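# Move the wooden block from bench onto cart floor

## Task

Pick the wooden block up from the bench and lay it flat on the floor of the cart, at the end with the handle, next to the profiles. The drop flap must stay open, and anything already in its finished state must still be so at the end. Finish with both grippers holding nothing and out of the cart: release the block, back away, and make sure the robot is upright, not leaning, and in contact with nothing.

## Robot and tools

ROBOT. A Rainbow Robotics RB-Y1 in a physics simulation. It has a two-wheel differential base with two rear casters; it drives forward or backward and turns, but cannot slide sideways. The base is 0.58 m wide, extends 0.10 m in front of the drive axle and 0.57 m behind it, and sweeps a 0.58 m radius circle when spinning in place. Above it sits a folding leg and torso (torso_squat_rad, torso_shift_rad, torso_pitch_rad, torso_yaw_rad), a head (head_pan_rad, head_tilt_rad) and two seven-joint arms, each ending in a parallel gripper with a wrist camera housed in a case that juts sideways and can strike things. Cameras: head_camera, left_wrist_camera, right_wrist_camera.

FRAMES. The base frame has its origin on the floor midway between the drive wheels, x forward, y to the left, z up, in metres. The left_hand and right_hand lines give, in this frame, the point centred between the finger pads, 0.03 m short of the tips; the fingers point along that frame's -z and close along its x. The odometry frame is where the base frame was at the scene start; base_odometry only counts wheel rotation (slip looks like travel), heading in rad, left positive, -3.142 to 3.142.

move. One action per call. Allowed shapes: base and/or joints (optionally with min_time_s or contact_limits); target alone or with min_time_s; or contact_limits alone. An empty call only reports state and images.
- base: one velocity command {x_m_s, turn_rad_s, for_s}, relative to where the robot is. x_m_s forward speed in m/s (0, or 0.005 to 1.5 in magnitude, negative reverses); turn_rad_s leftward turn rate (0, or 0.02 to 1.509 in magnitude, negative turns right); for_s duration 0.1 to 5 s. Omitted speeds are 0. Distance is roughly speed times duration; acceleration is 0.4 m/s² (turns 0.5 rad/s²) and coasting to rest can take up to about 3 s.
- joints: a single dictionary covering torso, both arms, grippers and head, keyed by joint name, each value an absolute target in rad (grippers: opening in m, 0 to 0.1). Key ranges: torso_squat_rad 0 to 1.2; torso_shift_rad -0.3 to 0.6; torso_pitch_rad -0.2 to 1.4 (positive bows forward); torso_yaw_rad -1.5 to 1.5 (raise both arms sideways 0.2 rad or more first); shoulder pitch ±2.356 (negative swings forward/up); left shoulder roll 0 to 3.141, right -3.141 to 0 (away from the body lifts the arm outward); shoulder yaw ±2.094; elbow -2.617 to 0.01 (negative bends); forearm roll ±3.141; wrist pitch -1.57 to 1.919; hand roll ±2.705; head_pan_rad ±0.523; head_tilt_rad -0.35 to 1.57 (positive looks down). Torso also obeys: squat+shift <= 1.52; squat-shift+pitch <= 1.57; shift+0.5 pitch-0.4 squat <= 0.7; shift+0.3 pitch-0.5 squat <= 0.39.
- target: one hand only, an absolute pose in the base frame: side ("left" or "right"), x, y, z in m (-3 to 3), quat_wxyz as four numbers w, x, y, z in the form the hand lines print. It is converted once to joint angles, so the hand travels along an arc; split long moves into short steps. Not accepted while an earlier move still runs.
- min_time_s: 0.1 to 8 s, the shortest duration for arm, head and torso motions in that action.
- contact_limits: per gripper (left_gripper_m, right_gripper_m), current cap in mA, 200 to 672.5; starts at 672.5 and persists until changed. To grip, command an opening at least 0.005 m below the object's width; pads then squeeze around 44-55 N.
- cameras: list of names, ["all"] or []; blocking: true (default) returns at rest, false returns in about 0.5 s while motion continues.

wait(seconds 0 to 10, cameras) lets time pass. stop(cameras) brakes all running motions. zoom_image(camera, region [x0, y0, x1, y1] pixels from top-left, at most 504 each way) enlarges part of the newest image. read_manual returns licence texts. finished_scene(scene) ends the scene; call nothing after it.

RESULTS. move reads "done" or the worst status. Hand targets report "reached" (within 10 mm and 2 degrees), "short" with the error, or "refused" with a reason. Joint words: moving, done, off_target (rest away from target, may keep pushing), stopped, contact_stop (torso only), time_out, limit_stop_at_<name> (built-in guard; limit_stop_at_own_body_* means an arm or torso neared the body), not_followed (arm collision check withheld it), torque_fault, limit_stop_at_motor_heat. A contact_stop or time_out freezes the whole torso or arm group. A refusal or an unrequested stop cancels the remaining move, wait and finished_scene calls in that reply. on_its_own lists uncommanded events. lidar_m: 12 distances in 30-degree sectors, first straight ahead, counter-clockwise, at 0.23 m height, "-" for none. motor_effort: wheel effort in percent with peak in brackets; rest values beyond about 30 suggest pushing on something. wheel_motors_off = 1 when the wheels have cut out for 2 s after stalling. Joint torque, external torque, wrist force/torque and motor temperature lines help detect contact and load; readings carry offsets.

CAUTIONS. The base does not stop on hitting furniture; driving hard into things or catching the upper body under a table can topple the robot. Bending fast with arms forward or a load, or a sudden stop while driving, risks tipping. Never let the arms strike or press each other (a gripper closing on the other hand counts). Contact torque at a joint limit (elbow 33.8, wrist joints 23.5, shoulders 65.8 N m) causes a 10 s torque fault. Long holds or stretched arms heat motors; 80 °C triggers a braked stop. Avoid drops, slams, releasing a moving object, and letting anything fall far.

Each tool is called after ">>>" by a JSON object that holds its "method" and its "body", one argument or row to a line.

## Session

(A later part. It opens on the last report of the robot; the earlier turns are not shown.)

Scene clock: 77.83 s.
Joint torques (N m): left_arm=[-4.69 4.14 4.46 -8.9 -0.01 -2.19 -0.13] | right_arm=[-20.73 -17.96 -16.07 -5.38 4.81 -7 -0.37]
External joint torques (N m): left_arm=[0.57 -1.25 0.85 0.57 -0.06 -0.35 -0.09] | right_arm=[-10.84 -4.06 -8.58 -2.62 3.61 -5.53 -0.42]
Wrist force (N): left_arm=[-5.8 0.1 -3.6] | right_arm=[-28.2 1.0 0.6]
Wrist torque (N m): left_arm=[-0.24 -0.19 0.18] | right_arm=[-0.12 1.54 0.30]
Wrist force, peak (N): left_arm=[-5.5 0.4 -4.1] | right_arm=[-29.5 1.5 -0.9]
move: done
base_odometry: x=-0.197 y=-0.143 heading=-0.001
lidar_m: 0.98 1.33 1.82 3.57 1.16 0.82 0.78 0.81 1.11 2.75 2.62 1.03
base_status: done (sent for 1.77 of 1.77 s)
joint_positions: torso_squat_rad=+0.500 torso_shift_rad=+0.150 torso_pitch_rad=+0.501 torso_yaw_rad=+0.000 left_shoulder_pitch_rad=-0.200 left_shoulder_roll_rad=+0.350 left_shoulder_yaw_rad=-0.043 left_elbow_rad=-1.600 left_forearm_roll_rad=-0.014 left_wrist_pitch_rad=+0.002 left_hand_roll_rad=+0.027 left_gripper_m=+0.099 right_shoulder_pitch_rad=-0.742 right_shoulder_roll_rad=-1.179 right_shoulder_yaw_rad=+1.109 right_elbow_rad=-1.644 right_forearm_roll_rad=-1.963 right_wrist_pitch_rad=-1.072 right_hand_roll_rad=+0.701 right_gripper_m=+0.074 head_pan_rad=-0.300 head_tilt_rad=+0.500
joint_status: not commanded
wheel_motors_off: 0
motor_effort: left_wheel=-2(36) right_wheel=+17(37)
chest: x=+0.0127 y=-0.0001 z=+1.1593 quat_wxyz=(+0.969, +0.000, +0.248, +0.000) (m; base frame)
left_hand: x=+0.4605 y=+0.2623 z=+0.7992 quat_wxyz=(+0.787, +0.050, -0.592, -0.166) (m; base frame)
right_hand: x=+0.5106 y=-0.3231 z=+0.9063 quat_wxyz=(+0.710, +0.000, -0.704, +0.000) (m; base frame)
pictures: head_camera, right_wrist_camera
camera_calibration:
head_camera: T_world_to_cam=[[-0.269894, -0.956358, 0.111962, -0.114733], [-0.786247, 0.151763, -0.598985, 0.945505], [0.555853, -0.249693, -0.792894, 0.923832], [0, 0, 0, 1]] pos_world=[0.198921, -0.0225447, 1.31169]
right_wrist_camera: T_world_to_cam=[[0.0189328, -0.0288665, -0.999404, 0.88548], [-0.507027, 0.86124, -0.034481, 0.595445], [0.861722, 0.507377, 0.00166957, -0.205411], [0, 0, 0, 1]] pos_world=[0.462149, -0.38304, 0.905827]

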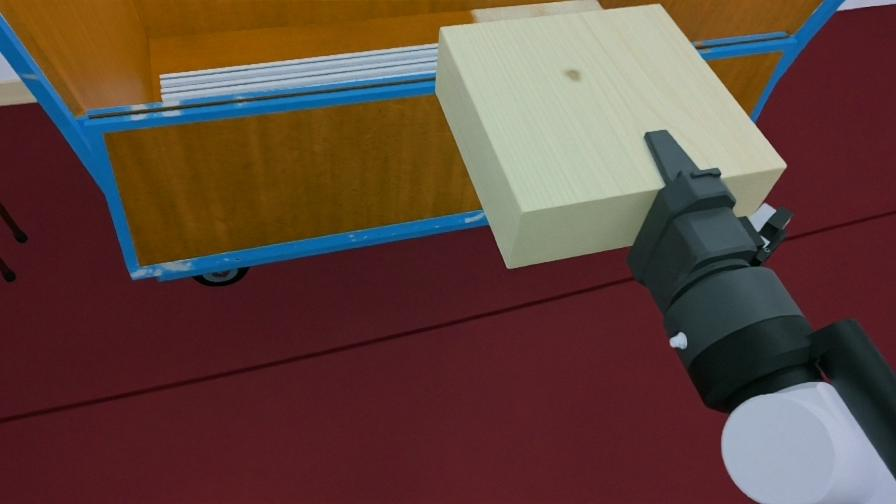

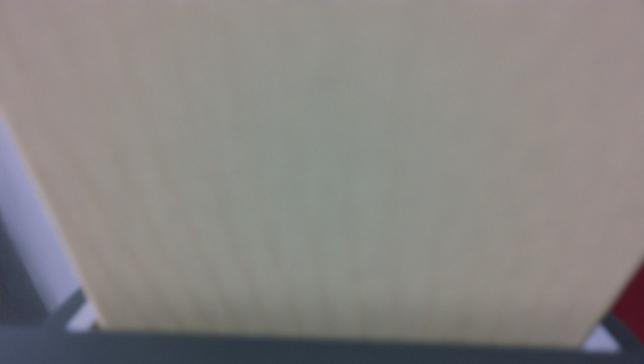

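>>> {"method": "move", "body": {
  "base": {"turn_rad_s":0.1,"for_s":0.2},
  "joints": {"torso_squat_rad":0.5,"torso_shift_rad":0.2,"torso_pitch_rad":0.87,"torso_yaw_rad":0.9,"right_shoulder_pitch_rad":-0.24,"right_shoulder_roll_rad":-1.5,"right_shoulder_yaw_rad":1.15,"right_elbow_rad":-1.3,"right_forearm_roll_rad":-0.76,"right_wrist_pitch_rad":-1.48,"right_hand_roll_rad":0.0,"head_pan_rad":-0.5,"head_tilt_rad":0.4},
  "min_time_s": 3.5,
  "cameras": ["head_camera","right_wrist_camera"]
}}

Scene clock: 84.60 s.
Joint torques (N m): left_arm=[1.24 12.52 10.79 -4.46 -0.02 -1.25 -0.06] | right_arm=[-3.67 -8.62 -3.36 -10.79 2.38 -8.63 -0.68]
External joint torques (N m): left_arm=[-0.15 -2.25 1.23 0.41 -0.11 -0.23 -0.05] | right_arm=[-3.09 -0.14 -1.81 -6.97 1.73 -6.88 -0.72]
Wrist force (N): left_arm=[-1.7 -3.3 -4.3] | right_arm=[-26.4 -7.1 8.2]
Wrist torque (N m): left_arm=[-0.02 0.10 0.10] | right_arm=[-0.49 1.50 0.36]
Wrist force, peak (N): left_arm=[-5.0 -0.6 -5.1] | right_arm=[-28.1 -5.8 6.7]
move: done
base_odometry: x=-0.198 y=-0.143 heading=+0.019
lidar_m: 0.98 1.33 1.82 3.26 1.14 0.81 0.78 0.83 1.13 2.94 1.44 1.02
base_status: done (sent for 0.2 of 0.2 s)
joint_positions: torso_squat_rad=+0.500 torso_shift_rad=+0.200 torso_pitch_rad=+0.871 torso_yaw_rad=+0.900 left_shoulder_pitch_rad=-0.200 left_shoulder_roll_rad=+0.350 left_shoulder_yaw_rad=-0.043 left_elbow_rad=-1.600 left_forearm_roll_rad=-0.014 left_wrist_pitch_rad=+0.002 left_hand_roll_rad=+0.027 left_gripper_m=+0.099 right_shoulder_pitch_rad=-0.239 right_shoulder_roll_rad=-1.500 right_shoulder_yaw_rad=+1.150 right_elbow_rad=-1.298 right_forearm_roll_rad=-0.761 right_wrist_pitch_rad=-1.478 right_hand_roll_rad=+0.000 right_gripper_m=+0.074 head_pan_rad=-0.500 head_tilt_rad=+0.400
joint_status: all done
wheel_motors_off: 0
motor_effort: left_wheel=-5(22) right_wheel=+20(37)
chest: x=+0.1309 y=+0.0000 z=+1.0819 quat_wxyz=(+0.816, +0.183, +0.380, +0.394) (m; base frame)
left_hand: x=+0.1479 y=+0.6063 z=+0.9050 quat_wxyz=(+0.837, +0.433, -0.331, -0.053) (m; base frame)
right_hand: x=+0.3897 y=+0.0246 z=+0.6119 quat_wxyz=(+0.500, +0.626, -0.493, +0.339) (m; base frame)
pictures: head_camera, right_wrist_camera
camera_calibration:
head_camera: T_world_to_cam=[[0.232155, -0.917522, -0.322889, 0.33453], [-0.926094, -0.107, -0.361801, 0.758793], [0.297411, 0.383019, -0.874553, 0.901251], [0, 0, 0, 1]] pos_world=[0.357009, 0.0429337, 1.17074]
right_wrist_camera: T_world_to_cam=[[-0.254433, 0.303365, -0.918278, 0.652295], [-0.869396, -0.487631, 0.0797933, 0.329041], [-0.423575, 0.818648, 0.387813, -0.0202188], [0, 0, 0, 1]] pos_world=[0.443468, -0.0208803, 0.580573]

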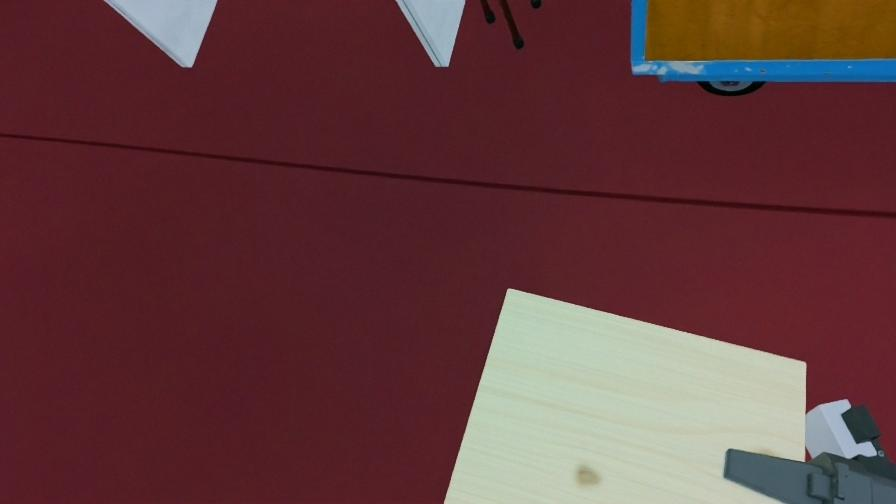

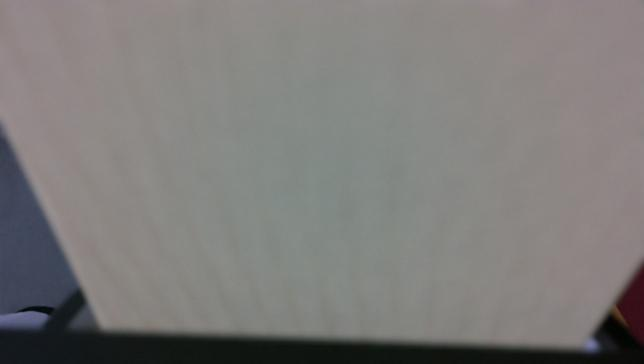

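>>> {"method": "move", "body": {
  "target": {"side":"right","x":0.43,"y":-0.12,"z":0.74,"quat_wxyz":[0.5337,0.4639,-0.4639,0.5337]},
  "min_time_s": 2,
  "cameras": ["head_camera"]
}}

>>> {"method": "move", "body": {
  "base": {"x_m_s":0.3,"for_s":2.4667},
  "cameras": ["head_camera"]
}}

Scene clock: 89.13 s.
Joint torques (N m): left_arm=[1.23 12.55 10.77 -4.46 -0.01 -1.33 0] | right_arm=[-4.31 -17.49 -0.46 -7.98 4.16 -7.96 -0.38]
External joint torques (N m): left_arm=[-0.16 -2.23 1.21 0.42 -0.11 -0.31 0.01] | right_arm=[-4.65 -1.92 -2.43 -5.84 3.26 -6.35 -0.43]
Wrist force (N): left_arm=[-2.4 -3.0 -4.1] | right_arm=[-28.5 2.2 -3.0]
Wrist torque (N m): left_arm=[-0.05 0.03 0.14] | right_arm=[-0.11 1.64 0.16]
Wrist force, peak (N): left_arm=[-3.2 -4.4 -4.5] | right_arm=[-28.3 -6.5 7.9]
move: done
base_odometry: x=-0.198 y=-0.143 heading=+0.019
lidar_m: 0.98 1.33 1.84 3.26 1.12 0.82 0.78 0.81 1.12 2.97 1.42 1.04
base_status: not commanded
joint_positions: torso_squat_rad=+0.500 torso_shift_rad=+0.200 torso_pitch_rad=+0.871 torso_yaw_rad=+0.900 left_shoulder_pitch_rad=-0.200 left_shoulder_roll_rad=+0.350 left_shoulder_yaw_rad=-0.043 left_elbow_rad=-1.600 left_forearm_roll_rad=-0.014 left_wrist_pitch_rad=+0.002 left_hand_roll_rad=+0.027 left_gripper_m=+0.099 right_shoulder_pitch_rad=-0.295 right_shoulder_roll_rad=-2.393 right_shoulder_yaw_rad=+1.763 right_elbow_rad=-2.016 right_forearm_roll_rad=-0.925 right_wrist_pitch_rad=-1.568 right_hand_roll_rad=+0.499 right_gripper_m=+0.074 head_pan_rad=-0.500 head_tilt_rad=+0.400
joint_status: all done
wheel_motors_off: 0
motor_effort: left_wheel=-5(6) right_wheel=+17(20)
chest: x=+0.1309 y=+0.0001 z=+1.0819 quat_wxyz=(+0.816, +0.183, +0.380, +0.394) (m; base frame)
left_hand: x=+0.1479 y=+0.6063 z=+0.9050 quat_wxyz=(+0.837, +0.433, -0.331, -0.053) (m; base frame)
right_hand: x=+0.4296 y=-0.1203 z=+0.7390 quat_wxyz=(+0.535, +0.463, -0.461, +0.536) (m; base frame)
right_hand_status: reached (checked arc, planned for 2.0 s): 1 mm and 0.5 deg off.
pictures: head_camera
camera_calibration:
head_camera: T_world_to_cam=[[0.23218, -0.917487, -0.322969, 0.334614], [-0.926091, -0.106995, -0.361811, 0.758802], [0.297401, 0.383104, -0.874519, 0.901212], [0, 0, 0, 1]] pos_world=[0.357009, 0.0429336, 1.17074]

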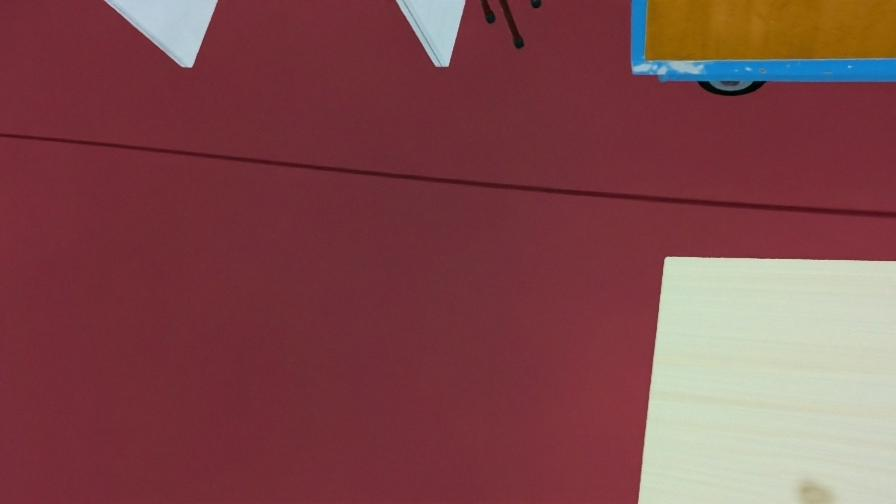

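Scene clock: 92.70 s.
Joint torques (N m): left_arm=[1.42 12.73 10.74 -4.52 0.06 -1.32 -0.11] | right_arm=[-4.07 -16.74 -0.56 -7.74 4.36 -7.8 -0.26]
External joint torques (N m): left_arm=[0.02 -2.04 1.18 0.35 -0.03 -0.31 -0.09] | right_arm=[-4.41 -1.17 -2.54 -5.59 3.48 -6.12 -0.31]
Wrist force (N): left_arm=[-2.2 -3.3 -4.4] | right_arm=[-28.4 1.0 -4.0]
Wrist torque (N m): left_arm=[-0.06 0.05 0.12] | right_arm=[-0.21 1.58 0.17]
Wrist force, peak (N): left_arm=[-2.5 -4.2 -4.8] | right_arm=[-29.7 -0.7 -3.4]
move: done
base_odometry: x=+0.542 y=-0.130 heading=+0.018
lidar_m: 0.24 0.25 0.70 3.83 2.22 1.59 1.51 1.61 2.16 1.02 0.35 0.27
base_status: done (sent for 2.47 of 2.47 s)
joint_positions: torso_squat_rad=+0.500 torso_shift_rad=+0.200 torso_pitch_rad=+0.871 torso_yaw_rad=+0.900 left_shoulder_pitch_rad=-0.200 left_shoulder_roll_rad=+0.350 left_shoulder_yaw_rad=-0.043 left_elbow_rad=-1.600 left_forearm_roll_rad=-0.014 left_wrist_pitch_rad=+0.002 left_hand_roll_rad=+0.027 left_gripper_m=+0.099 right_shoulder_pitch_rad=-0.295 right_shoulder_roll_rad=-2.393 right_shoulder_yaw_rad=+1.763 right_elbow_rad=-2.016 right_forearm_roll_rad=-0.925 right_wrist_pitch_rad=-1.568 right_hand_roll_rad=+0.499 right_gripper_m=+0.074 head_pan_rad=-0.500 head_tilt_rad=+0.400
joint_status: not commanded
wheel_motors_off: 0
motor_effort: left_wheel=-2(26) right_wheel=+1(42)
chest: x=+0.1309 y=+0.0001 z=+1.0819 quat_wxyz=(+0.816, +0.183, +0.380, +0.394) (m; base frame)
left_hand: x=+0.1480 y=+0.6063 z=+0.9050 quat_wxyz=(+0.837, +0.433, -0.331, -0.053) (m; base frame)
right_hand: x=+0.4296 y=-0.1203 z=+0.7389 quat_wxyz=(+0.535, +0.463, -0.461, +0.536) (m; base frame)
pictures: head_camera
camera_calibration:
head_camera: T_world_to_cam=[[0.232143, -0.917476, -0.32303, 0.334642], [-0.92616, -0.107016, -0.361629, 0.758672], [0.297217, 0.383127, -0.874572, 0.901221], [0, 0, 0, 1]] pos_world=[0.357109, 0.0429335, 1.17064]

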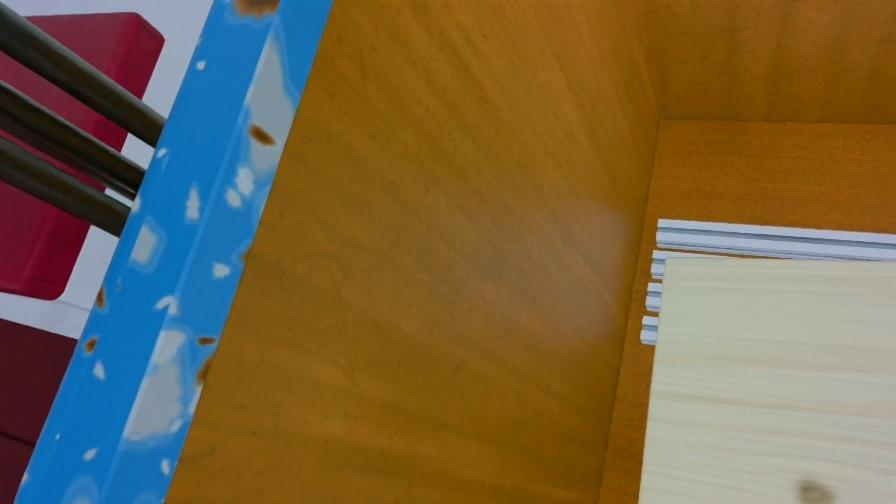

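>>> {"method": "move", "body": {
  "target": {"side":"right","x":0.5,"y":-0.13,"z":0.76,"quat_wxyz":[0.5337,0.4639,-0.4639,0.5337]},
  "min_time_s": 1.2,
  "cameras": []
}}

>>> {"method": "move", "body": {
  "joints": {"torso_squat_rad":0.9},
  "min_time_s": 2.2,
  "cameras": ["head_camera"]
}}

Scene clock: 102.20 s.
Joint torques (N m): left_arm=[1.15 12.86 10.71 -4.42 -0.11 -1.24 -0.01] | right_arm=[-5.35 -21.51 -4.89 -4 1.82 -8.77 -0.49]
External joint torques (N m): left_arm=[-0.24 -1.92 1.14 0.46 -0.2 -0.22 0.01] | right_arm=[-4.97 -3.71 -5.35 -3.83 1.5 -6.89 -0.53]
Wrist force (N): left_arm=[-2.7 -3.0 -4.5] | right_arm=[-28.3 0.6 -4.1]
Wrist torque (N m): left_arm=[-0.08 -0.04 0.09] | right_arm=[-0.31 1.56 0.38]
Wrist force, peak (N): left_arm=[-2.6 -3.9 -4.5] | right_arm=[-29.0 1.9 -3.6]
move: done
base_odometry: x=+0.542 y=-0.130 heading=+0.018
lidar_m: 0.23 0.25 0.70 3.83 2.20 1.59 1.52 1.60 2.16 1.02 0.37 0.25
base_status: not commanded
joint_positions: torso_squat_rad=+0.500 torso_shift_rad=+0.200 torso_pitch_rad=+0.871 torso_yaw_rad=+0.900 left_shoulder_pitch_rad=-0.200 left_shoulder_roll_rad=+0.350 left_shoulder_yaw_rad=-0.043 left_elbow_rad=-1.600 left_forearm_roll_rad=-0.014 left_wrist_pitch_rad=+0.002 left_hand_roll_rad=+0.027 left_gripper_m=+0.099 right_shoulder_pitch_rad=-0.439 right_shoulder_roll_rad=-2.536 right_shoulder_yaw_rad=+1.723 right_elbow_rad=-1.894 right_forearm_roll_rad=-0.902 right_wrist_pitch_rad=-1.568 right_hand_roll_rad=+0.188 right_gripper_m=+0.074 head_pan_rad=-0.500 head_tilt_rad=+0.400
joint_status: all done
wheel_motors_off: 0
motor_effort: left_wheel=-1(2) right_wheel=+1(4)
chest: x=+0.1309 y=+0.0001 z=+1.0819 quat_wxyz=(+0.816, +0.183, +0.380, +0.394) (m; base frame)
left_hand: x=+0.1480 y=+0.6063 z=+0.9050 quat_wxyz=(+0.837, +0.433, -0.331, -0.053) (m; base frame)
right_hand: x=+0.4997 y=-0.1306 z=+0.7591 quat_wxyz=(+0.537, +0.459, -0.461, +0.536) (m; base frame)
right_hand_status: reached (checked arc, planned for 1.2 s): 1 mm and 0.8 deg off.
pictures: none
No camera images: "cameras" was empty.

Scene clock: 104.73 s.
Joint torques (N m): left_arm=[1.08 12.42 11.02 -4.46 -0.03 -1.24 0.1] | right_arm=[-5.53 -21.09 -4.68 -4.17 1.42 -8.84 -0.43]
External joint torques (N m): left_arm=[-0.29 -2.35 1.45 0.42 -0.12 -0.22 0.12] | right_arm=[-5.16 -3.28 -5.14 -4.01 1.11 -6.96 -0.48]
Wrist force (N): left_arm=[-1.9 -3.4 -4.1] | right_arm=[-27.5 1.0 -3.2]
Wrist torque (N m): left_arm=[0.01 0.11 0.12] | right_arm=[-0.17 1.54 0.41]
Wrist force, peak (N): left_arm=[-2.7 -3.9 -5.0] | right_arm=[-31.2 2.1 -4.4]
move: done
base_odometry: x=+0.542 y=-0.130 heading=+0.018
lidar_m: 0.24 0.25 0.70 3.83 2.20 1.59 1.52 1.59 2.15 1.03 0.36 0.26
base_status: not commanded
joint_positions: torso_squat_rad=+0.900 torso_shift_rad=+0.200 torso_pitch_rad=+0.870 torso_yaw_rad=+0.900 left_shoulder_pitch_rad=-0.200 left_shoulder_roll_rad=+0.350 left_shoulder_yaw_rad=-0.043 left_elbow_rad=-1.600 left_forearm_roll_rad=-0.014 left_wrist_pitch_rad=+0.002 left_hand_roll_rad=+0.027 left_gripper_m=+0.099 right_shoulder_pitch_rad=-0.439 right_shoulder_roll_rad=-2.536 right_shoulder_yaw_rad=+1.723 right_elbow_rad=-1.894 right_forearm_roll_rad=-0.901 right_wrist_pitch_rad=-1.568 right_hand_roll_rad=+0.188 right_gripper_m=+0.074 head_pan_rad=-0.500 head_tilt_rad=+0.400
joint_status: all done
wheel_motors_off: 0
motor_effort: left_wheel=-1(2) right_wheel=+3(4)
chest: x=+0.0951 y=+0.0000 z=+0.9065 quat_wxyz=(+0.817, +0.183, +0.379, +0.394) (m; base frame)
left_hand: x=+0.1123 y=+0.6063 z=+0.7297 quat_wxyz=(+0.837, +0.433, -0.331, -0.053) (m; base frame)
right_hand: x=+0.4642 y=-0.1307 z=+0.5842 quat_wxyz=(+0.537, +0.459, -0.462, +0.537) (m; base frame)
pictures: head_camera
camera_calibration:
head_camera: T_world_to_cam=[[0.232491, -0.91748, -0.322766, 0.286061], [-0.925753, -0.106999, -0.362675, 0.662917], [0.298212, 0.38312, -0.874236, 0.758127], [0, 0, 0, 1]] pos_world=[0.321108, 0.0429335, 0.995537]

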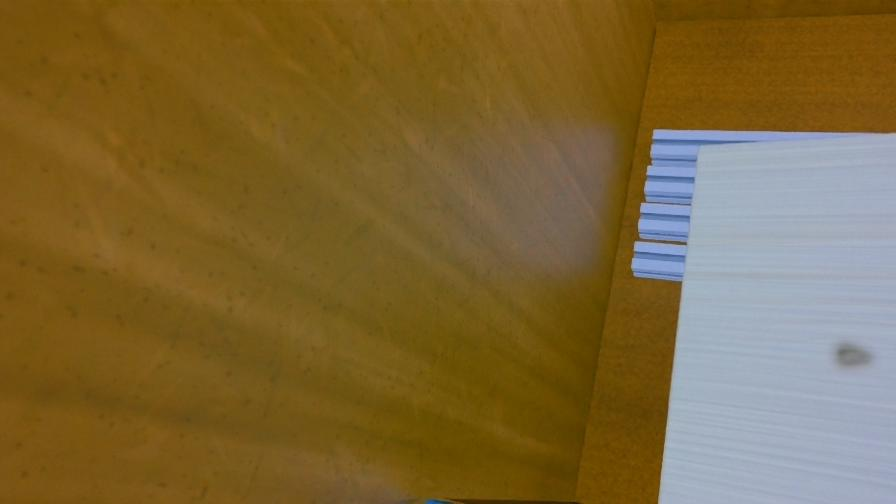

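>>> {"method": "move", "body": {
  "joints": {"head_tilt_rad":0.7},
  "min_time_s": 0.4,
  "cameras": ["head_camera"]
}}

Scene clock: 108.23 s.
Joint torques (N m): left_arm=[1.22 12.55 10.49 -4.42 0.03 -1.21 -0.04] | right_arm=[-5.83 -21.41 -4.69 -4.3 1.54 -8.69 -0.43]
External joint torques (N m): left_arm=[-0.14 -2.23 0.92 0.47 -0.06 -0.2 -0.02] | right_arm=[-5.45 -3.6 -5.14 -4.14 1.23 -6.82 -0.48]
Wrist force (N): left_arm=[-2.7 -3.1 -4.1] | right_arm=[-28.6 0.6 -3.5]
Wrist torque (N m): left_arm=[-0.03 -0.02 0.14] | right_arm=[-0.17 1.51 0.39]
Wrist force, peak (N): left_arm=[-2.6 -3.6 -5.0] | right_arm=[-28.6 1.4 -3.7]
move: done
base_odometry: x=+0.542 y=-0.130 heading=+0.018
lidar_m: 0.24 0.26 0.71 3.82 2.21 1.59 1.52 1.60 2.16 1.02 0.37 0.26
base_status: not commanded
joint_positions: torso_squat_rad=+0.900 torso_shift_rad=+0.200 torso_pitch_rad=+0.870 torso_yaw_rad=+0.900 left_shoulder_pitch_rad=-0.200 left_shoulder_roll_rad=+0.350 left_shoulder_yaw_rad=-0.043 left_elbow_rad=-1.600 left_forearm_roll_rad=-0.014 left_wrist_pitch_rad=+0.002 left_hand_roll_rad=+0.027 left_gripper_m=+0.099 right_shoulder_pitch_rad=-0.439 right_shoulder_roll_rad=-2.536 right_shoulder_yaw_rad=+1.723 right_elbow_rad=-1.894 right_forearm_roll_rad=-0.901 right_wrist_pitch_rad=-1.568 right_hand_roll_rad=+0.188 right_gripper_m=+0.074 head_pan_rad=-0.500 head_tilt_rad=+0.700
joint_status: all done
wheel_motors_off: 0
motor_effort: left_wheel=-1(2) right_wheel=+0(5)
chest: x=+0.0951 y=+0.0000 z=+0.9065 quat_wxyz=(+0.817, +0.183, +0.379, +0.394) (m; base frame)
left_hand: x=+0.1123 y=+0.6063 z=+0.7297 quat_wxyz=(+0.837, +0.433, -0.331, -0.053) (m; base frame)
right_hand: x=+0.4642 y=-0.1307 z=+0.5842 quat_wxyz=(+0.537, +0.459, -0.462, +0.537) (m; base frame)
pictures: head_camera
camera_calibration:
head_camera: T_world_to_cam=[[0.226149, -0.921146, -0.316777, 0.281584], [-0.974005, -0.209466, -0.0862495, 0.39374], [0.0130944, 0.328047, -0.944571, 0.904411], [0, 0, 0, 1]] pos_world=[0.307982, 0.0451663, 0.977439]

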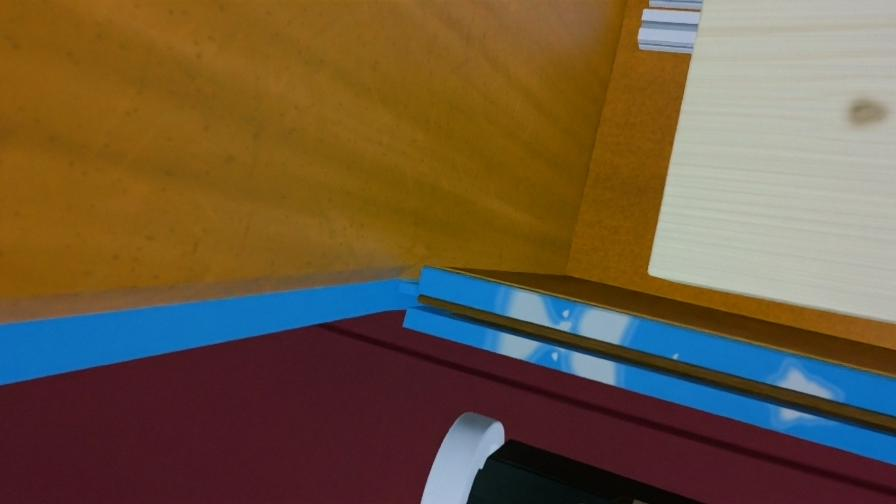

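>>> {"method": "move", "body": {
  "target": {"side":"right","x":0.469,"y":-0.09,"z":0.47,"quat_wxyz":[0.5337,0.4639,-0.4639,0.5337]},
  "min_time_s": 1.8,
  "cameras": ["head_camera"]
}}

>>> {"method": "move", "body": {
  "target": {"side":"right","x":0.469,"y":-0.085,"z":0.39,"quat_wxyz":[0.5337,0.4639,-0.4639,0.5337]},
  "min_time_s": 1.5,
  "cameras": ["head_camera"]
}}

Scene clock: 114.27 s.
Joint torques (N m): left_arm=[1.4 12.43 10.8 -4.53 -0.06 -1.36 -0.04] | right_arm=[-7.11 -17.65 -6.83 -4.68 1.11 -8.82 -0.61]
External joint torques (N m): left_arm=[0.03 -2.34 1.23 0.36 -0.15 -0.35 -0.02] | right_arm=[-5.95 -0.45 -5.73 -3.99 0.84 -6.93 -0.66]
Wrist force (N): left_arm=[-2.8 -3.3 -4.3] | right_arm=[-28.1 1.2 -3.5]
Wrist torque (N m): left_arm=[-0.04 -0.07 0.15] | right_arm=[-0.11 1.62 0.41]
Wrist force, peak (N): left_arm=[-3.1 -4.1 -4.3] | right_arm=[-29.2 0.9 -3.9]
move: done
base_odometry: x=+0.542 y=-0.130 heading=+0.018
lidar_m: 0.24 0.26 0.70 3.83 2.20 1.59 1.52 1.59 2.15 1.02 0.36 0.27
base_status: not commanded
joint_positions: torso_squat_rad=+0.900 torso_shift_rad=+0.200 torso_pitch_rad=+0.870 torso_yaw_rad=+0.900 left_shoulder_pitch_rad=-0.200 left_shoulder_roll_rad=+0.350 left_shoulder_yaw_rad=-0.043 left_elbow_rad=-1.600 left_forearm_roll_rad=-0.014 left_wrist_pitch_rad=+0.002 left_hand_roll_rad=+0.027 left_gripper_m=+0.099 right_shoulder_pitch_rad=-0.471 right_shoulder_roll_rad=-2.140 right_shoulder_yaw_rad=+1.590 right_elbow_rad=-1.561 right_forearm_roll_rad=-0.942 right_wrist_pitch_rad=-1.412 right_hand_roll_rad=+0.142 right_gripper_m=+0.074 head_pan_rad=-0.500 head_tilt_rad=+0.700
joint_status: all done
wheel_motors_off: 0
motor_effort: left_wheel=-2(2) right_wheel=+2(5)
chest: x=+0.0951 y=+0.0000 z=+0.9065 quat_wxyz=(+0.817, +0.183, +0.379, +0.394) (m; base frame)
left_hand: x=+0.1123 y=+0.6063 z=+0.7297 quat_wxyz=(+0.837, +0.433, -0.331, -0.053) (m; base frame)
right_hand: x=+0.4685 y=-0.0909 z=+0.4693 quat_wxyz=(+0.536, +0.461, -0.462, +0.535) (m; base frame)
right_hand_status: reached (checked arc, planned for 1.8 s): 1 mm and 0.4 deg off.
pictures: head_camera
camera_calibration:
head_camera: T_world_to_cam=[[0.226149, -0.921146, -0.316777, 0.281584], [-0.974005, -0.209466, -0.0862495, 0.39374], [0.0130944, 0.328047, -0.944571, 0.904411], [0, 0, 0, 1]] pos_world=[0.307982, 0.0451663, 0.977439]

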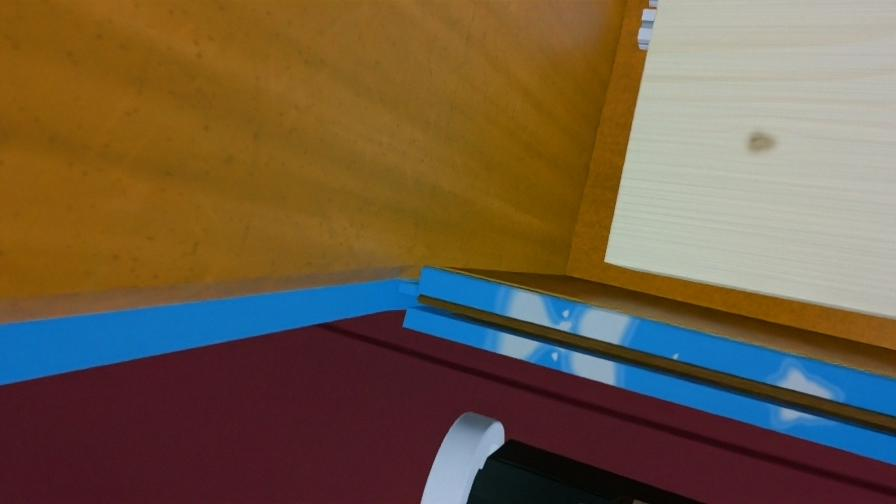

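Scene clock: 116.10 s.
Joint torques (N m): left_arm=[1.31 12.67 10.76 -4.41 0.04 -1.26 -0.08] | right_arm=[-7.38 -16.91 -7.04 -3.14 0.2 -9.07 -0.48]
External joint torques (N m): left_arm=[-0.06 -2.1 1.2 0.47 -0.05 -0.25 -0.07] | right_arm=[-6.24 -0.84 -5.78 -3.47 0.16 -7.16 -0.53]
Wrist force (N): left_arm=[-2.8 -3.3 -3.6] | right_arm=[-27.8 1.5 -3.7]
Wrist torque (N m): left_arm=[-0.03 -0.02 0.08] | right_arm=[-0.17 1.54 0.36]
Wrist force, peak (N): left_arm=[-2.3 -4.4 -4.8] | right_arm=[-29.0 0.4 -3.2]
move: done
base_odometry: x=+0.542 y=-0.130 heading=+0.018
lidar_m: 0.24 0.25 0.68 3.83 2.21 1.59 1.52 1.60 2.16 1.02 0.36 0.26
base_status: not commanded
joint_positions: torso_squat_rad=+0.900 torso_shift_rad=+0.200 torso_pitch_rad=+0.870 torso_yaw_rad=+0.900 left_shoulder_pitch_rad=-0.200 left_shoulder_roll_rad=+0.350 left_shoulder_yaw_rad=-0.043 left_elbow_rad=-1.600 left_forearm_roll_rad=-0.014 left_wrist_pitch_rad=+0.002 left_hand_roll_rad=+0.027 left_gripper_m=+0.099 right_shoulder_pitch_rad=-0.484 right_shoulder_roll_rad=-1.818 right_shoulder_yaw_rad=+1.574 right_elbow_rad=-1.115 right_forearm_roll_rad=-0.920 right_wrist_pitch_rad=-1.463 right_hand_roll_rad=+0.023 right_gripper_m=+0.074 head_pan_rad=-0.500 head_tilt_rad=+0.700
joint_status: all done
wheel_motors_off: 0
motor_effort: left_wheel=-1(2) right_wheel=+2(4)
chest: x=+0.0951 y=+0.0000 z=+0.9065 quat_wxyz=(+0.817, +0.183, +0.379, +0.394) (m; base frame)
left_hand: x=+0.1123 y=+0.6063 z=+0.7297 quat_wxyz=(+0.837, +0.433, -0.331, -0.053) (m; base frame)
right_hand: x=+0.4681 y=-0.0858 z=+0.3892 quat_wxyz=(+0.535, +0.462, -0.462, +0.535) (m; base frame)
right_hand_status: reached (checked arc, planned for 1.5 s): 1 mm and 0.4 deg off.
pictures: head_camera
camera_calibration:
head_camera: T_world_to_cam=[[0.226149, -0.921146, -0.316777, 0.281584], [-0.974005, -0.209466, -0.0862495, 0.39374], [0.0130944, 0.328047, -0.944571, 0.904411], [0, 0, 0, 1]] pos_world=[0.307982, 0.0451663, 0.977439]

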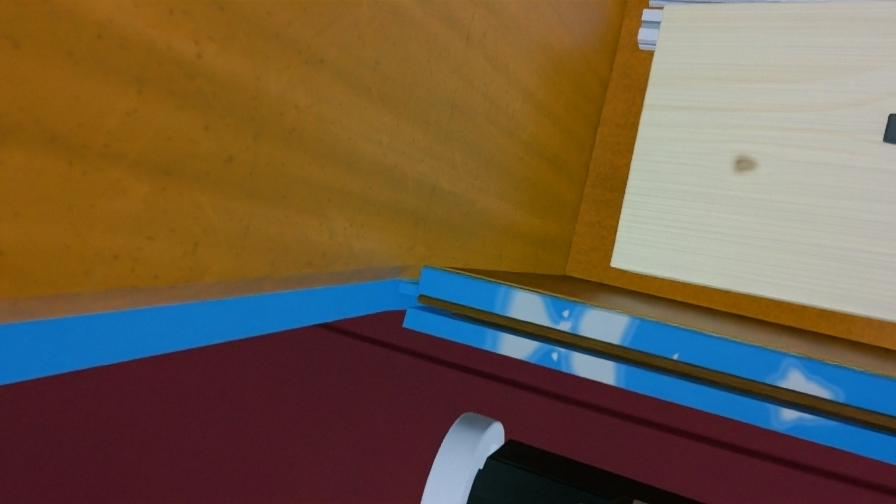

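>>> {"method": "move", "body": {
  "target": {"side":"right","x":0.462,"y":-0.085,"z":0.363,"quat_wxyz":[0.5337,0.4639,-0.4639,0.5337]},
  "min_time_s": 1.2,
  "cameras": ["head_camera"]
}}

>>> {"method": "move", "body": {
  "target": {"side":"right","x":0.462,"y":-0.085,"z":0.353,"quat_wxyz":[0.5337,0.4639,-0.4639,0.5337]},
  "min_time_s": 1,
  "cameras": ["head_camera"]
}}

Scene clock: 119.93 s.
Joint torques (N m): left_arm=[1.32 12.58 10.53 -4.52 0 -1.17 -0.04] | right_arm=[-3.88 -15.58 -3.48 -1.85 -0.4 -9.05 -0.65]
External joint torques (N m): left_arm=[-0.05 -2.2 0.97 0.36 -0.09 -0.15 -0.03] | right_arm=[-2.93 -0.37 -2.37 -2.72 -0.34 -7.14 -0.7]
Wrist force (N): left_arm=[-2.6 -3.5 -4.4] | right_arm=[-28.0 1.4 -3.6]
Wrist torque (N m): left_arm=[0.02 -0.04 0.09] | right_arm=[-0.15 1.58 0.37]
Wrist force, peak (N): left_arm=[-2.7 -4.3 -4.8] | right_arm=[-28.9 0.9 -3.5]
move: done
base_odometry: x=+0.542 y=-0.130 heading=+0.018
lidar_m: 0.24 0.25 0.69 3.84 2.20 1.59 1.52 1.60 2.16 1.04 0.37 0.26
base_status: not commanded
joint_positions: torso_squat_rad=+0.900 torso_shift_rad=+0.200 torso_pitch_rad=+0.870 torso_yaw_rad=+0.900 left_shoulder_pitch_rad=-0.200 left_shoulder_roll_rad=+0.350 left_shoulder_yaw_rad=-0.043 left_elbow_rad=-1.600 left_forearm_roll_rad=-0.014 left_wrist_pitch_rad=+0.002 left_hand_roll_rad=+0.027 left_gripper_m=+0.099 right_shoulder_pitch_rad=-0.478 right_shoulder_roll_rad=-1.686 right_shoulder_yaw_rad=+1.578 right_elbow_rad=-0.920 right_forearm_roll_rad=-0.921 right_wrist_pitch_rad=-1.510 right_hand_roll_rad=-0.021 right_gripper_m=+0.074 head_pan_rad=-0.500 head_tilt_rad=+0.700
joint_status: all done
wheel_motors_off: 0
motor_effort: left_wheel=-2(2) right_wheel=+3(4)
chest: x=+0.0951 y=+0.0000 z=+0.9065 quat_wxyz=(+0.817, +0.183, +0.379, +0.394) (m; base frame)
left_hand: x=+0.1123 y=+0.6063 z=+0.7297 quat_wxyz=(+0.837, +0.433, -0.331, -0.053) (m; base frame)
right_hand: x=+0.4616 y=-0.0854 z=+0.3625 quat_wxyz=(+0.535, +0.462, -0.462, +0.535) (m; base frame)
right_hand_status: reached (checked arc, planned for 1.2 s): 1 mm and 0.3 deg off.
pictures: head_camera
camera_calibration:
head_camera: T_world_to_cam=[[0.226149, -0.921146, -0.316777, 0.281584], [-0.974005, -0.209466, -0.0862495, 0.39374], [0.0130944, 0.328047, -0.944571, 0.904411], [0, 0, 0, 1]] pos_world=[0.307982, 0.0451663, 0.977439]

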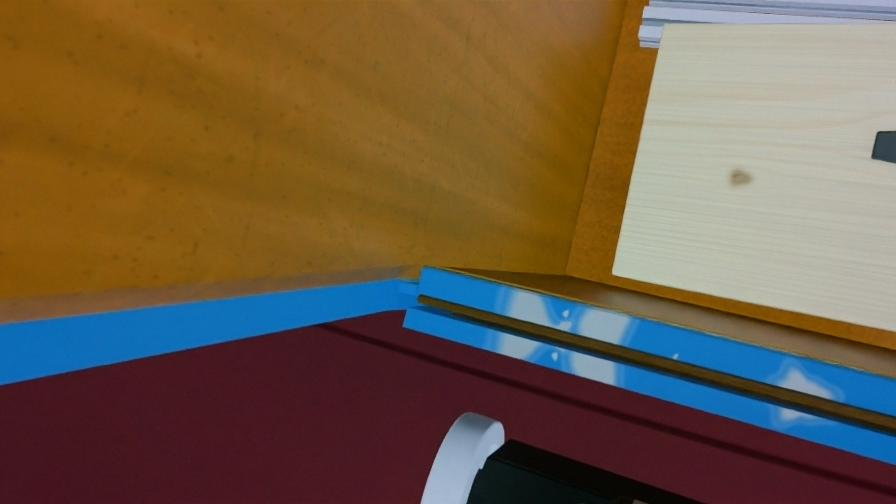

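Scene clock: 121.27 s.
Joint torques (N m): left_arm=[0.99 12.67 10.56 -4.59 0.03 -1.34 -0.05] | right_arm=[-5.21 -15.06 -3.99 -1.43 -0.37 -9.09 -0.59]
External joint torques (N m): left_arm=[-0.38 -2.1 0.99 0.29 -0.06 -0.32 -0.04] | right_arm=[-4.28 -0.17 -2.9 -2.58 -0.25 -7.18 -0.64]
Wrist force (N): left_arm=[-3.0 -3.3 -4.4] | right_arm=[-28.3 1.2 -3.7]
Wrist torque (N m): left_arm=[-0.04 -0.04 0.12] | right_arm=[-0.17 1.52 0.36]
Wrist force, peak (N): left_arm=[-3.5 -3.4 -4.8] | right_arm=[-28.8 0.8 -3.5]
move: done
base_odometry: x=+0.542 y=-0.130 heading=+0.018
lidar_m: 0.25 0.26 0.69 3.83 2.21 1.59 1.51 1.60 2.16 1.03 0.35 0.26
base_status: not commanded
joint_positions: torso_squat_rad=+0.900 torso_shift_rad=+0.200 torso_pitch_rad=+0.870 torso_yaw_rad=+0.900 left_shoulder_pitch_rad=-0.200 left_shoulder_roll_rad=+0.350 left_shoulder_yaw_rad=-0.043 left_elbow_rad=-1.600 left_forearm_roll_rad=-0.014 left_wrist_pitch_rad=+0.002 left_hand_roll_rad=+0.027 left_gripper_m=+0.099 right_shoulder_pitch_rad=-0.478 right_shoulder_roll_rad=-1.635 right_shoulder_yaw_rad=+1.578 right_elbow_rad=-0.833 right_forearm_roll_rad=-0.921 right_wrist_pitch_rad=-1.528 right_hand_roll_rad=-0.049 right_gripper_m=+0.074 head_pan_rad=-0.500 head_tilt_rad=+0.700
joint_status: all done
wheel_motors_off: 0
motor_effort: left_wheel=-1(2) right_wheel=+2(4)
chest: x=+0.0951 y=+0.0000 z=+0.9065 quat_wxyz=(+0.817, +0.183, +0.379, +0.394) (m; base frame)
left_hand: x=+0.1123 y=+0.6063 z=+0.7297 quat_wxyz=(+0.837, +0.433, -0.331, -0.053) (m; base frame)
right_hand: x=+0.4613 y=-0.0854 z=+0.3530 quat_wxyz=(+0.536, +0.461, -0.462, +0.536) (m; base frame)
right_hand_status: reached (checked arc, planned for 1.0 s): 1 mm and 0.5 deg off.
pictures: head_camera
camera_calibration:
head_camera: T_world_to_cam=[[0.226149, -0.921146, -0.316777, 0.281584], [-0.974005, -0.209466, -0.0862495, 0.39374], [0.0130944, 0.328047, -0.944571, 0.904411], [0, 0, 0, 1]] pos_world=[0.307982, 0.0451663, 0.977439]

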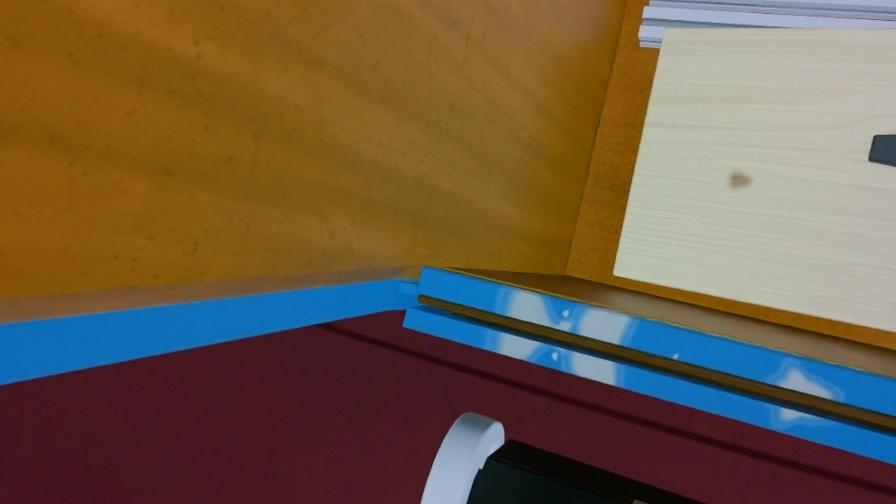

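>>> {"method": "move", "body": {
  "target": {"side":"right","x":0.460,"y":-0.085,"z":0.345,"quat_wxyz":[0.5337,0.4639,-0.4639,0.5337]},
  "min_time_s": 1,
  "cameras": []
}}

>>> {"method": "move", "body": {
  "target": {"side":"right","x":0.460,"y":-0.085,"z":0.339,"quat_wxyz":[0.5337,0.4639,-0.4639,0.5337]},
  "min_time_s": 1,
  "cameras": ["head_camera"]
}}

Scene clock: 123.87 s.
Joint torques (N m): left_arm=[1.57 12.6 11.08 -4.46 0.11 -1.29 0.06] | right_arm=[0.14 -11.26 -2.22 3.16 -0.68 2.07 0.42]
External joint torques (N m): left_arm=[0.21 -2.17 1.51 0.42 0.02 -0.28 0.08] | right_arm=[1.02 3.28 -1.16 1.75 -0.5 3.97 0.37]
Wrist force (N): left_arm=[-1.7 -3.0 -4.3] | right_arm=[-2.8 -0.7 9.5]
Wrist torque (N m): left_arm=[-0.04 0.08 0.11] | right_arm=[0.32 -3.12 -0.30]
Wrist force, peak (N): left_arm=[-3.2 -3.7 -4.7] | right_arm=[-28.6 1.1 -3.8]
move: done
base_odometry: x=+0.542 y=-0.130 heading=+0.018
lidar_m: 0.25 0.25 0.71 3.83 2.21 1.59 1.52 1.58 2.15 1.03 0.38 0.26
base_status: not commanded
joint_positions: torso_squat_rad=+0.900 torso_shift_rad=+0.200 torso_pitch_rad=+0.869 torso_yaw_rad=+0.900 left_shoulder_pitch_rad=-0.200 left_shoulder_roll_rad=+0.350 left_shoulder_yaw_rad=-0.043 left_elbow_rad=-1.600 left_forearm_roll_rad=-0.014 left_wrist_pitch_rad=+0.002 left_hand_roll_rad=+0.027 left_gripper_m=+0.099 right_shoulder_pitch_rad=-0.477 right_shoulder_roll_rad=-1.585 right_shoulder_yaw_rad=+1.578 right_elbow_rad=-0.750 right_forearm_roll_rad=-0.922 right_wrist_pitch_rad=-1.552 right_hand_roll_rad=-0.075 right_gripper_m=+0.074 head_pan_rad=-0.500 head_tilt_rad=+0.700
joint_status: all done
wheel_motors_off: 0
motor_effort: left_wheel=-2(3) right_wheel=+2(4)
chest: x=+0.0949 y=+0.0000 z=+0.9066 quat_wxyz=(+0.817, +0.183, +0.379, +0.394) (m; base frame)
left_hand: x=+0.1122 y=+0.6062 z=+0.7298 quat_wxyz=(+0.837, +0.433, -0.331, -0.053) (m; base frame)
right_hand: x=+0.4598 y=-0.0850 z=+0.3462 quat_wxyz=(+0.535, +0.462, -0.463, +0.535) (m; base frame)
right_hand_status: reached (checked arc, planned for 1.0 s): 1 mm and 0.3 deg off.
pictures: none
No camera images: "cameras" was empty.

Scene clock: 125.20 s.
Joint torques (N m): left_arm=[1.09 12.63 10.88 -4.58 0 -1.28 0] | right_arm=[2.59 -11.52 -0.32 5.05 0.11 5.63 -0.35]
External joint torques (N m): left_arm=[-0.26 -2.14 1.32 0.31 -0.09 -0.26 0.02] | right_arm=[3.46 2.72 0.74 3.35 0.34 7.54 -0.4]
Wrist force (N): left_arm=[-2.7 -3.5 -4.9] | right_arm=[4.8 0.3 8.4]
Wrist torque (N m): left_arm=[0.05 -0.02 0.08] | right_arm=[0.51 -4.86 0.46]
Wrist force, peak (N): left_arm=[-3.0 -4.0 -4.4] | right_arm=[10.4 -2.0 19.0]
move: done
base_odometry: x=+0.542 y=-0.130 heading=+0.018
lidar_m: 0.24 0.25 0.71 3.84 2.21 1.59 1.52 1.61 2.15 1.03 0.36 0.26
base_status: not commanded
joint_positions: torso_squat_rad=+0.900 torso_shift_rad=+0.200 torso_pitch_rad=+0.869 torso_yaw_rad=+0.900 left_shoulder_pitch_rad=-0.200 left_shoulder_roll_rad=+0.350 left_shoulder_yaw_rad=-0.043 left_elbow_rad=-1.600 left_forearm_roll_rad=-0.014 left_wrist_pitch_rad=+0.002 left_hand_roll_rad=+0.027 left_gripper_m=+0.099 right_shoulder_pitch_rad=-0.476 right_shoulder_roll_rad=-1.540 right_shoulder_yaw_rad=+1.572 right_elbow_rad=-0.670 right_forearm_roll_rad=-0.919 right_wrist_pitch_rad=-1.572 right_hand_roll_rad=-0.104 right_gripper_m=+0.075 head_pan_rad=-0.500 head_tilt_rad=+0.700
joint_status: all done
wheel_motors_off: 0
motor_effort: left_wheel=-3(3) right_wheel=+4(4)
chest: x=+0.0947 y=+0.0000 z=+0.9067 quat_wxyz=(+0.817, +0.183, +0.379, +0.394) (m; base frame)
left_hand: x=+0.1121 y=+0.6062 z=+0.7298 quat_wxyz=(+0.837, +0.433, -0.331, -0.053) (m; base frame)
right_hand: x=+0.4601 y=-0.0846 z=+0.3404 quat_wxyz=(+0.535, +0.462, -0.464, +0.534) (m; base frame)
right_hand_status: reached (checked arc, planned for 1.0 s): 1 mm and 0.3 deg off.
pictures: head_camera
camera_calibration:
head_camera: T_world_to_cam=[[0.226213, -0.921176, -0.316644, 0.281599], [-0.973982, -0.209336, -0.0868238, 0.394021], [0.0136952, 0.328046, -0.944563, 0.904504], [0, 0, 0, 1]] pos_world=[0.307681, 0.0451666, 0.977737]

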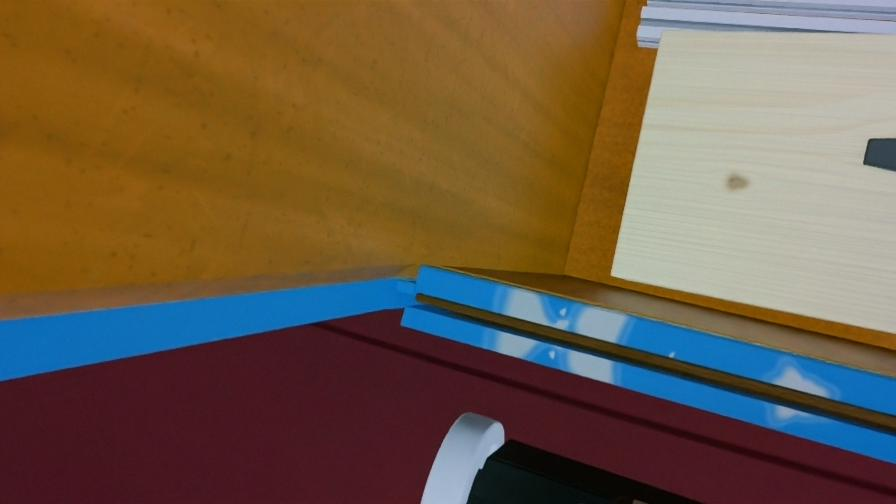

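>>> {"method": "move", "body": {
  "joints": {"right_gripper_m":0.081},
  "cameras": []
}}

>>> {"method": "move", "body": {
  "joints": {"right_gripper_m":0.088},
  "cameras": ["head_camera","right_wrist_camera"]
}}

Scene clock: 129.20 s.
Joint torques (N m): left_arm=[1.34 12.35 10.86 -4.62 -0.02 -1.27 -0.13] | right_arm=[-0.3 -13.79 -0.94 1.99 -0.16 -3.98 -0.2]
External joint torques (N m): left_arm=[-0.02 -2.43 1.3 0.27 -0.11 -0.26 -0.11] | right_arm=[0.55 0.43 0.11 0.32 0.07 -2.09 -0.25]
Wrist force (N): left_arm=[-2.8 -3.8 -3.4] | right_arm=[-16.8 0.1 -2.5]
Wrist torque (N m): left_arm=[0.02 -0.06 0.13] | right_arm=[-0.14 -0.61 -0.10]
Wrist force, peak (N): left_arm=[-2.9 -3.9 -4.7] | right_arm=[-18.4 0.6 -0.3]
move: done
base_odometry: x=+0.542 y=-0.130 heading=+0.018
lidar_m: 0.24 0.25 0.70 3.82 2.21 1.60 1.52 1.60 2.18 1.02 0.35 0.26
base_status: not commanded
joint_positions: torso_squat_rad=+0.900 torso_shift_rad=+0.200 torso_pitch_rad=+0.870 torso_yaw_rad=+0.900 left_shoulder_pitch_rad=-0.200 left_shoulder_roll_rad=+0.350 left_shoulder_yaw_rad=-0.043 left_elbow_rad=-1.600 left_forearm_roll_rad=-0.014 left_wrist_pitch_rad=+0.002 left_hand_roll_rad=+0.027 left_gripper_m=+0.099 right_shoulder_pitch_rad=-0.475 right_shoulder_roll_rad=-1.540 right_shoulder_yaw_rad=+1.572 right_elbow_rad=-0.670 right_forearm_roll_rad=-0.919 right_wrist_pitch_rad=-1.570 right_hand_roll_rad=-0.104 right_gripper_m=+0.081 head_pan_rad=-0.500 head_tilt_rad=+0.700
joint_status: all done
wheel_motors_off: 0
motor_effort: left_wheel=-2(4) right_wheel=+3(4)
chest: x=+0.0949 y=+0.0000 z=+0.9066 quat_wxyz=(+0.817, +0.183, +0.379, +0.394) (m; base frame)
left_hand: x=+0.1122 y=+0.6062 z=+0.7298 quat_wxyz=(+0.837, +0.433, -0.331, -0.053) (m; base frame)
right_hand: x=+0.4598 y=-0.0848 z=+0.3395 quat_wxyz=(+0.536, +0.461, -0.463, +0.535) (m; base frame)
pictures: none
No camera images: "cameras" was empty.

Scene clock: 129.73 s.
Joint torques (N m): left_arm=[1.32 12.89 10.52 -4.5 -0.01 -1.3 -0.02] | right_arm=[-0.17 -14.58 -1.12 2.19 -0.23 -3.97 -0.13]
External joint torques (N m): left_arm=[-0.05 -1.88 0.96 0.39 -0.11 -0.28 0] | right_arm=[0.69 -0.36 -0.07 0.5 0 -2.07 -0.18]
Wrist force (N): left_arm=[-2.3 -2.8 -3.7] | right_arm=[-16.3 0.7 -3.7]
Wrist torque (N m): left_arm=[-0.08 -0.03 0.12] | right_arm=[-0.15 -0.66 -0.10]
Wrist force, peak (N): left_arm=[-3.1 -3.4 -4.6] | right_arm=[-17.1 0.7 -4.3]
move: done
base_odometry: x=+0.542 y=-0.130 heading=+0.018
lidar_m: 0.24 0.26 0.70 3.83 2.21 1.60 1.53 1.59 2.15 1.02 0.36 0.24
base_status: not commanded
joint_positions: torso_squat_rad=+0.900 torso_shift_rad=+0.200 torso_pitch_rad=+0.870 torso_yaw_rad=+0.900 left_shoulder_pitch_rad=-0.200 left_shoulder_roll_rad=+0.350 left_shoulder_yaw_rad=-0.043 left_elbow_rad=-1.600 left_forearm_roll_rad=-0.014 left_wrist_pitch_rad=+0.002 left_hand_roll_rad=+0.027 left_gripper_m=+0.099 right_shoulder_pitch_rad=-0.475 right_shoulder_roll_rad=-1.540 right_shoulder_yaw_rad=+1.572 right_elbow_rad=-0.670 right_forearm_roll_rad=-0.919 right_wrist_pitch_rad=-1.570 right_hand_roll_rad=-0.105 right_gripper_m=+0.088 head_pan_rad=-0.500 head_tilt_rad=+0.700
joint_status: all done
wheel_motors_off: 0
motor_effort: left_wheel=-2(2) right_wheel=+2(3)
chest: x=+0.0949 y=+0.0000 z=+0.9066 quat_wxyz=(+0.817, +0.183, +0.379, +0.394) (m; base frame)
left_hand: x=+0.1122 y=+0.6063 z=+0.7298 quat_wxyz=(+0.837, +0.433, -0.331, -0.053) (m; base frame)
right_hand: x=+0.4597 y=-0.0847 z=+0.3394 quat_wxyz=(+0.536, +0.461, -0.463, +0.535) (m; base frame)
pictures: head_camera, right_wrist_camera
camera_calibration:
head_camera: T_world_to_cam=[[0.22612, -0.921144, -0.316801, 0.281695], [-0.974007, -0.209335, -0.0865357, 0.393828], [0.0133942, 0.328134, -0.944536, 0.904377], [0, 0, 0, 1]] pos_world=[0.307781, 0.0451665, 0.977538]
right_wrist_camera: T_world_to_cam=[[0.0292626, -0.120404, -0.992294, 0.311892], [-0.862591, -0.504634, 0.0357943, 0.368693], [-0.505055, 0.854896, -0.118626, 0.417078], [0, 0, 0, 1]] pos_world=[0.519552, -0.13295, 0.345768]

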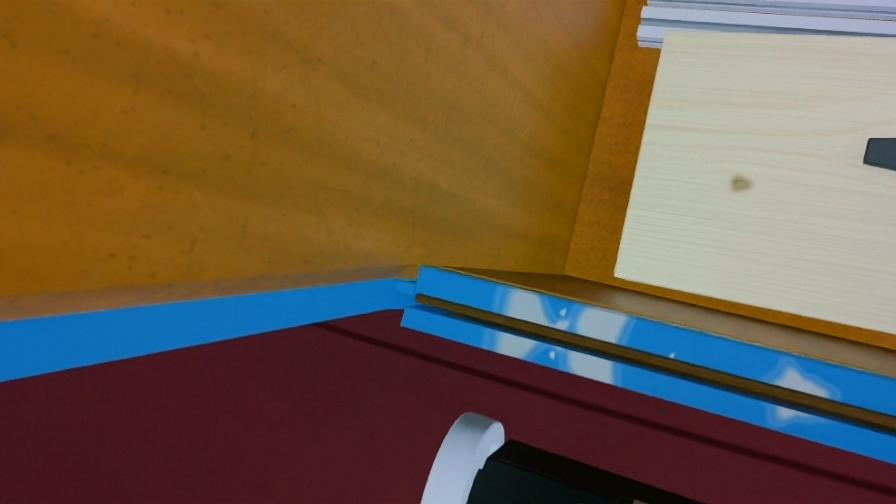

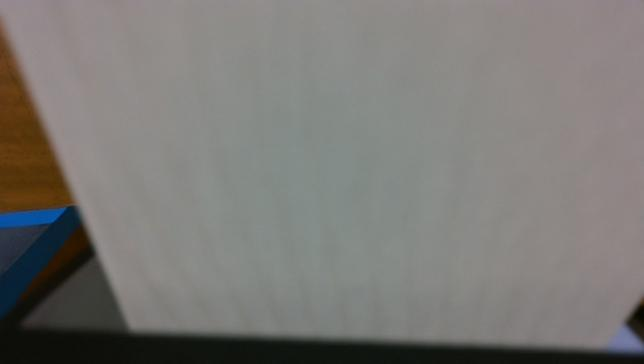

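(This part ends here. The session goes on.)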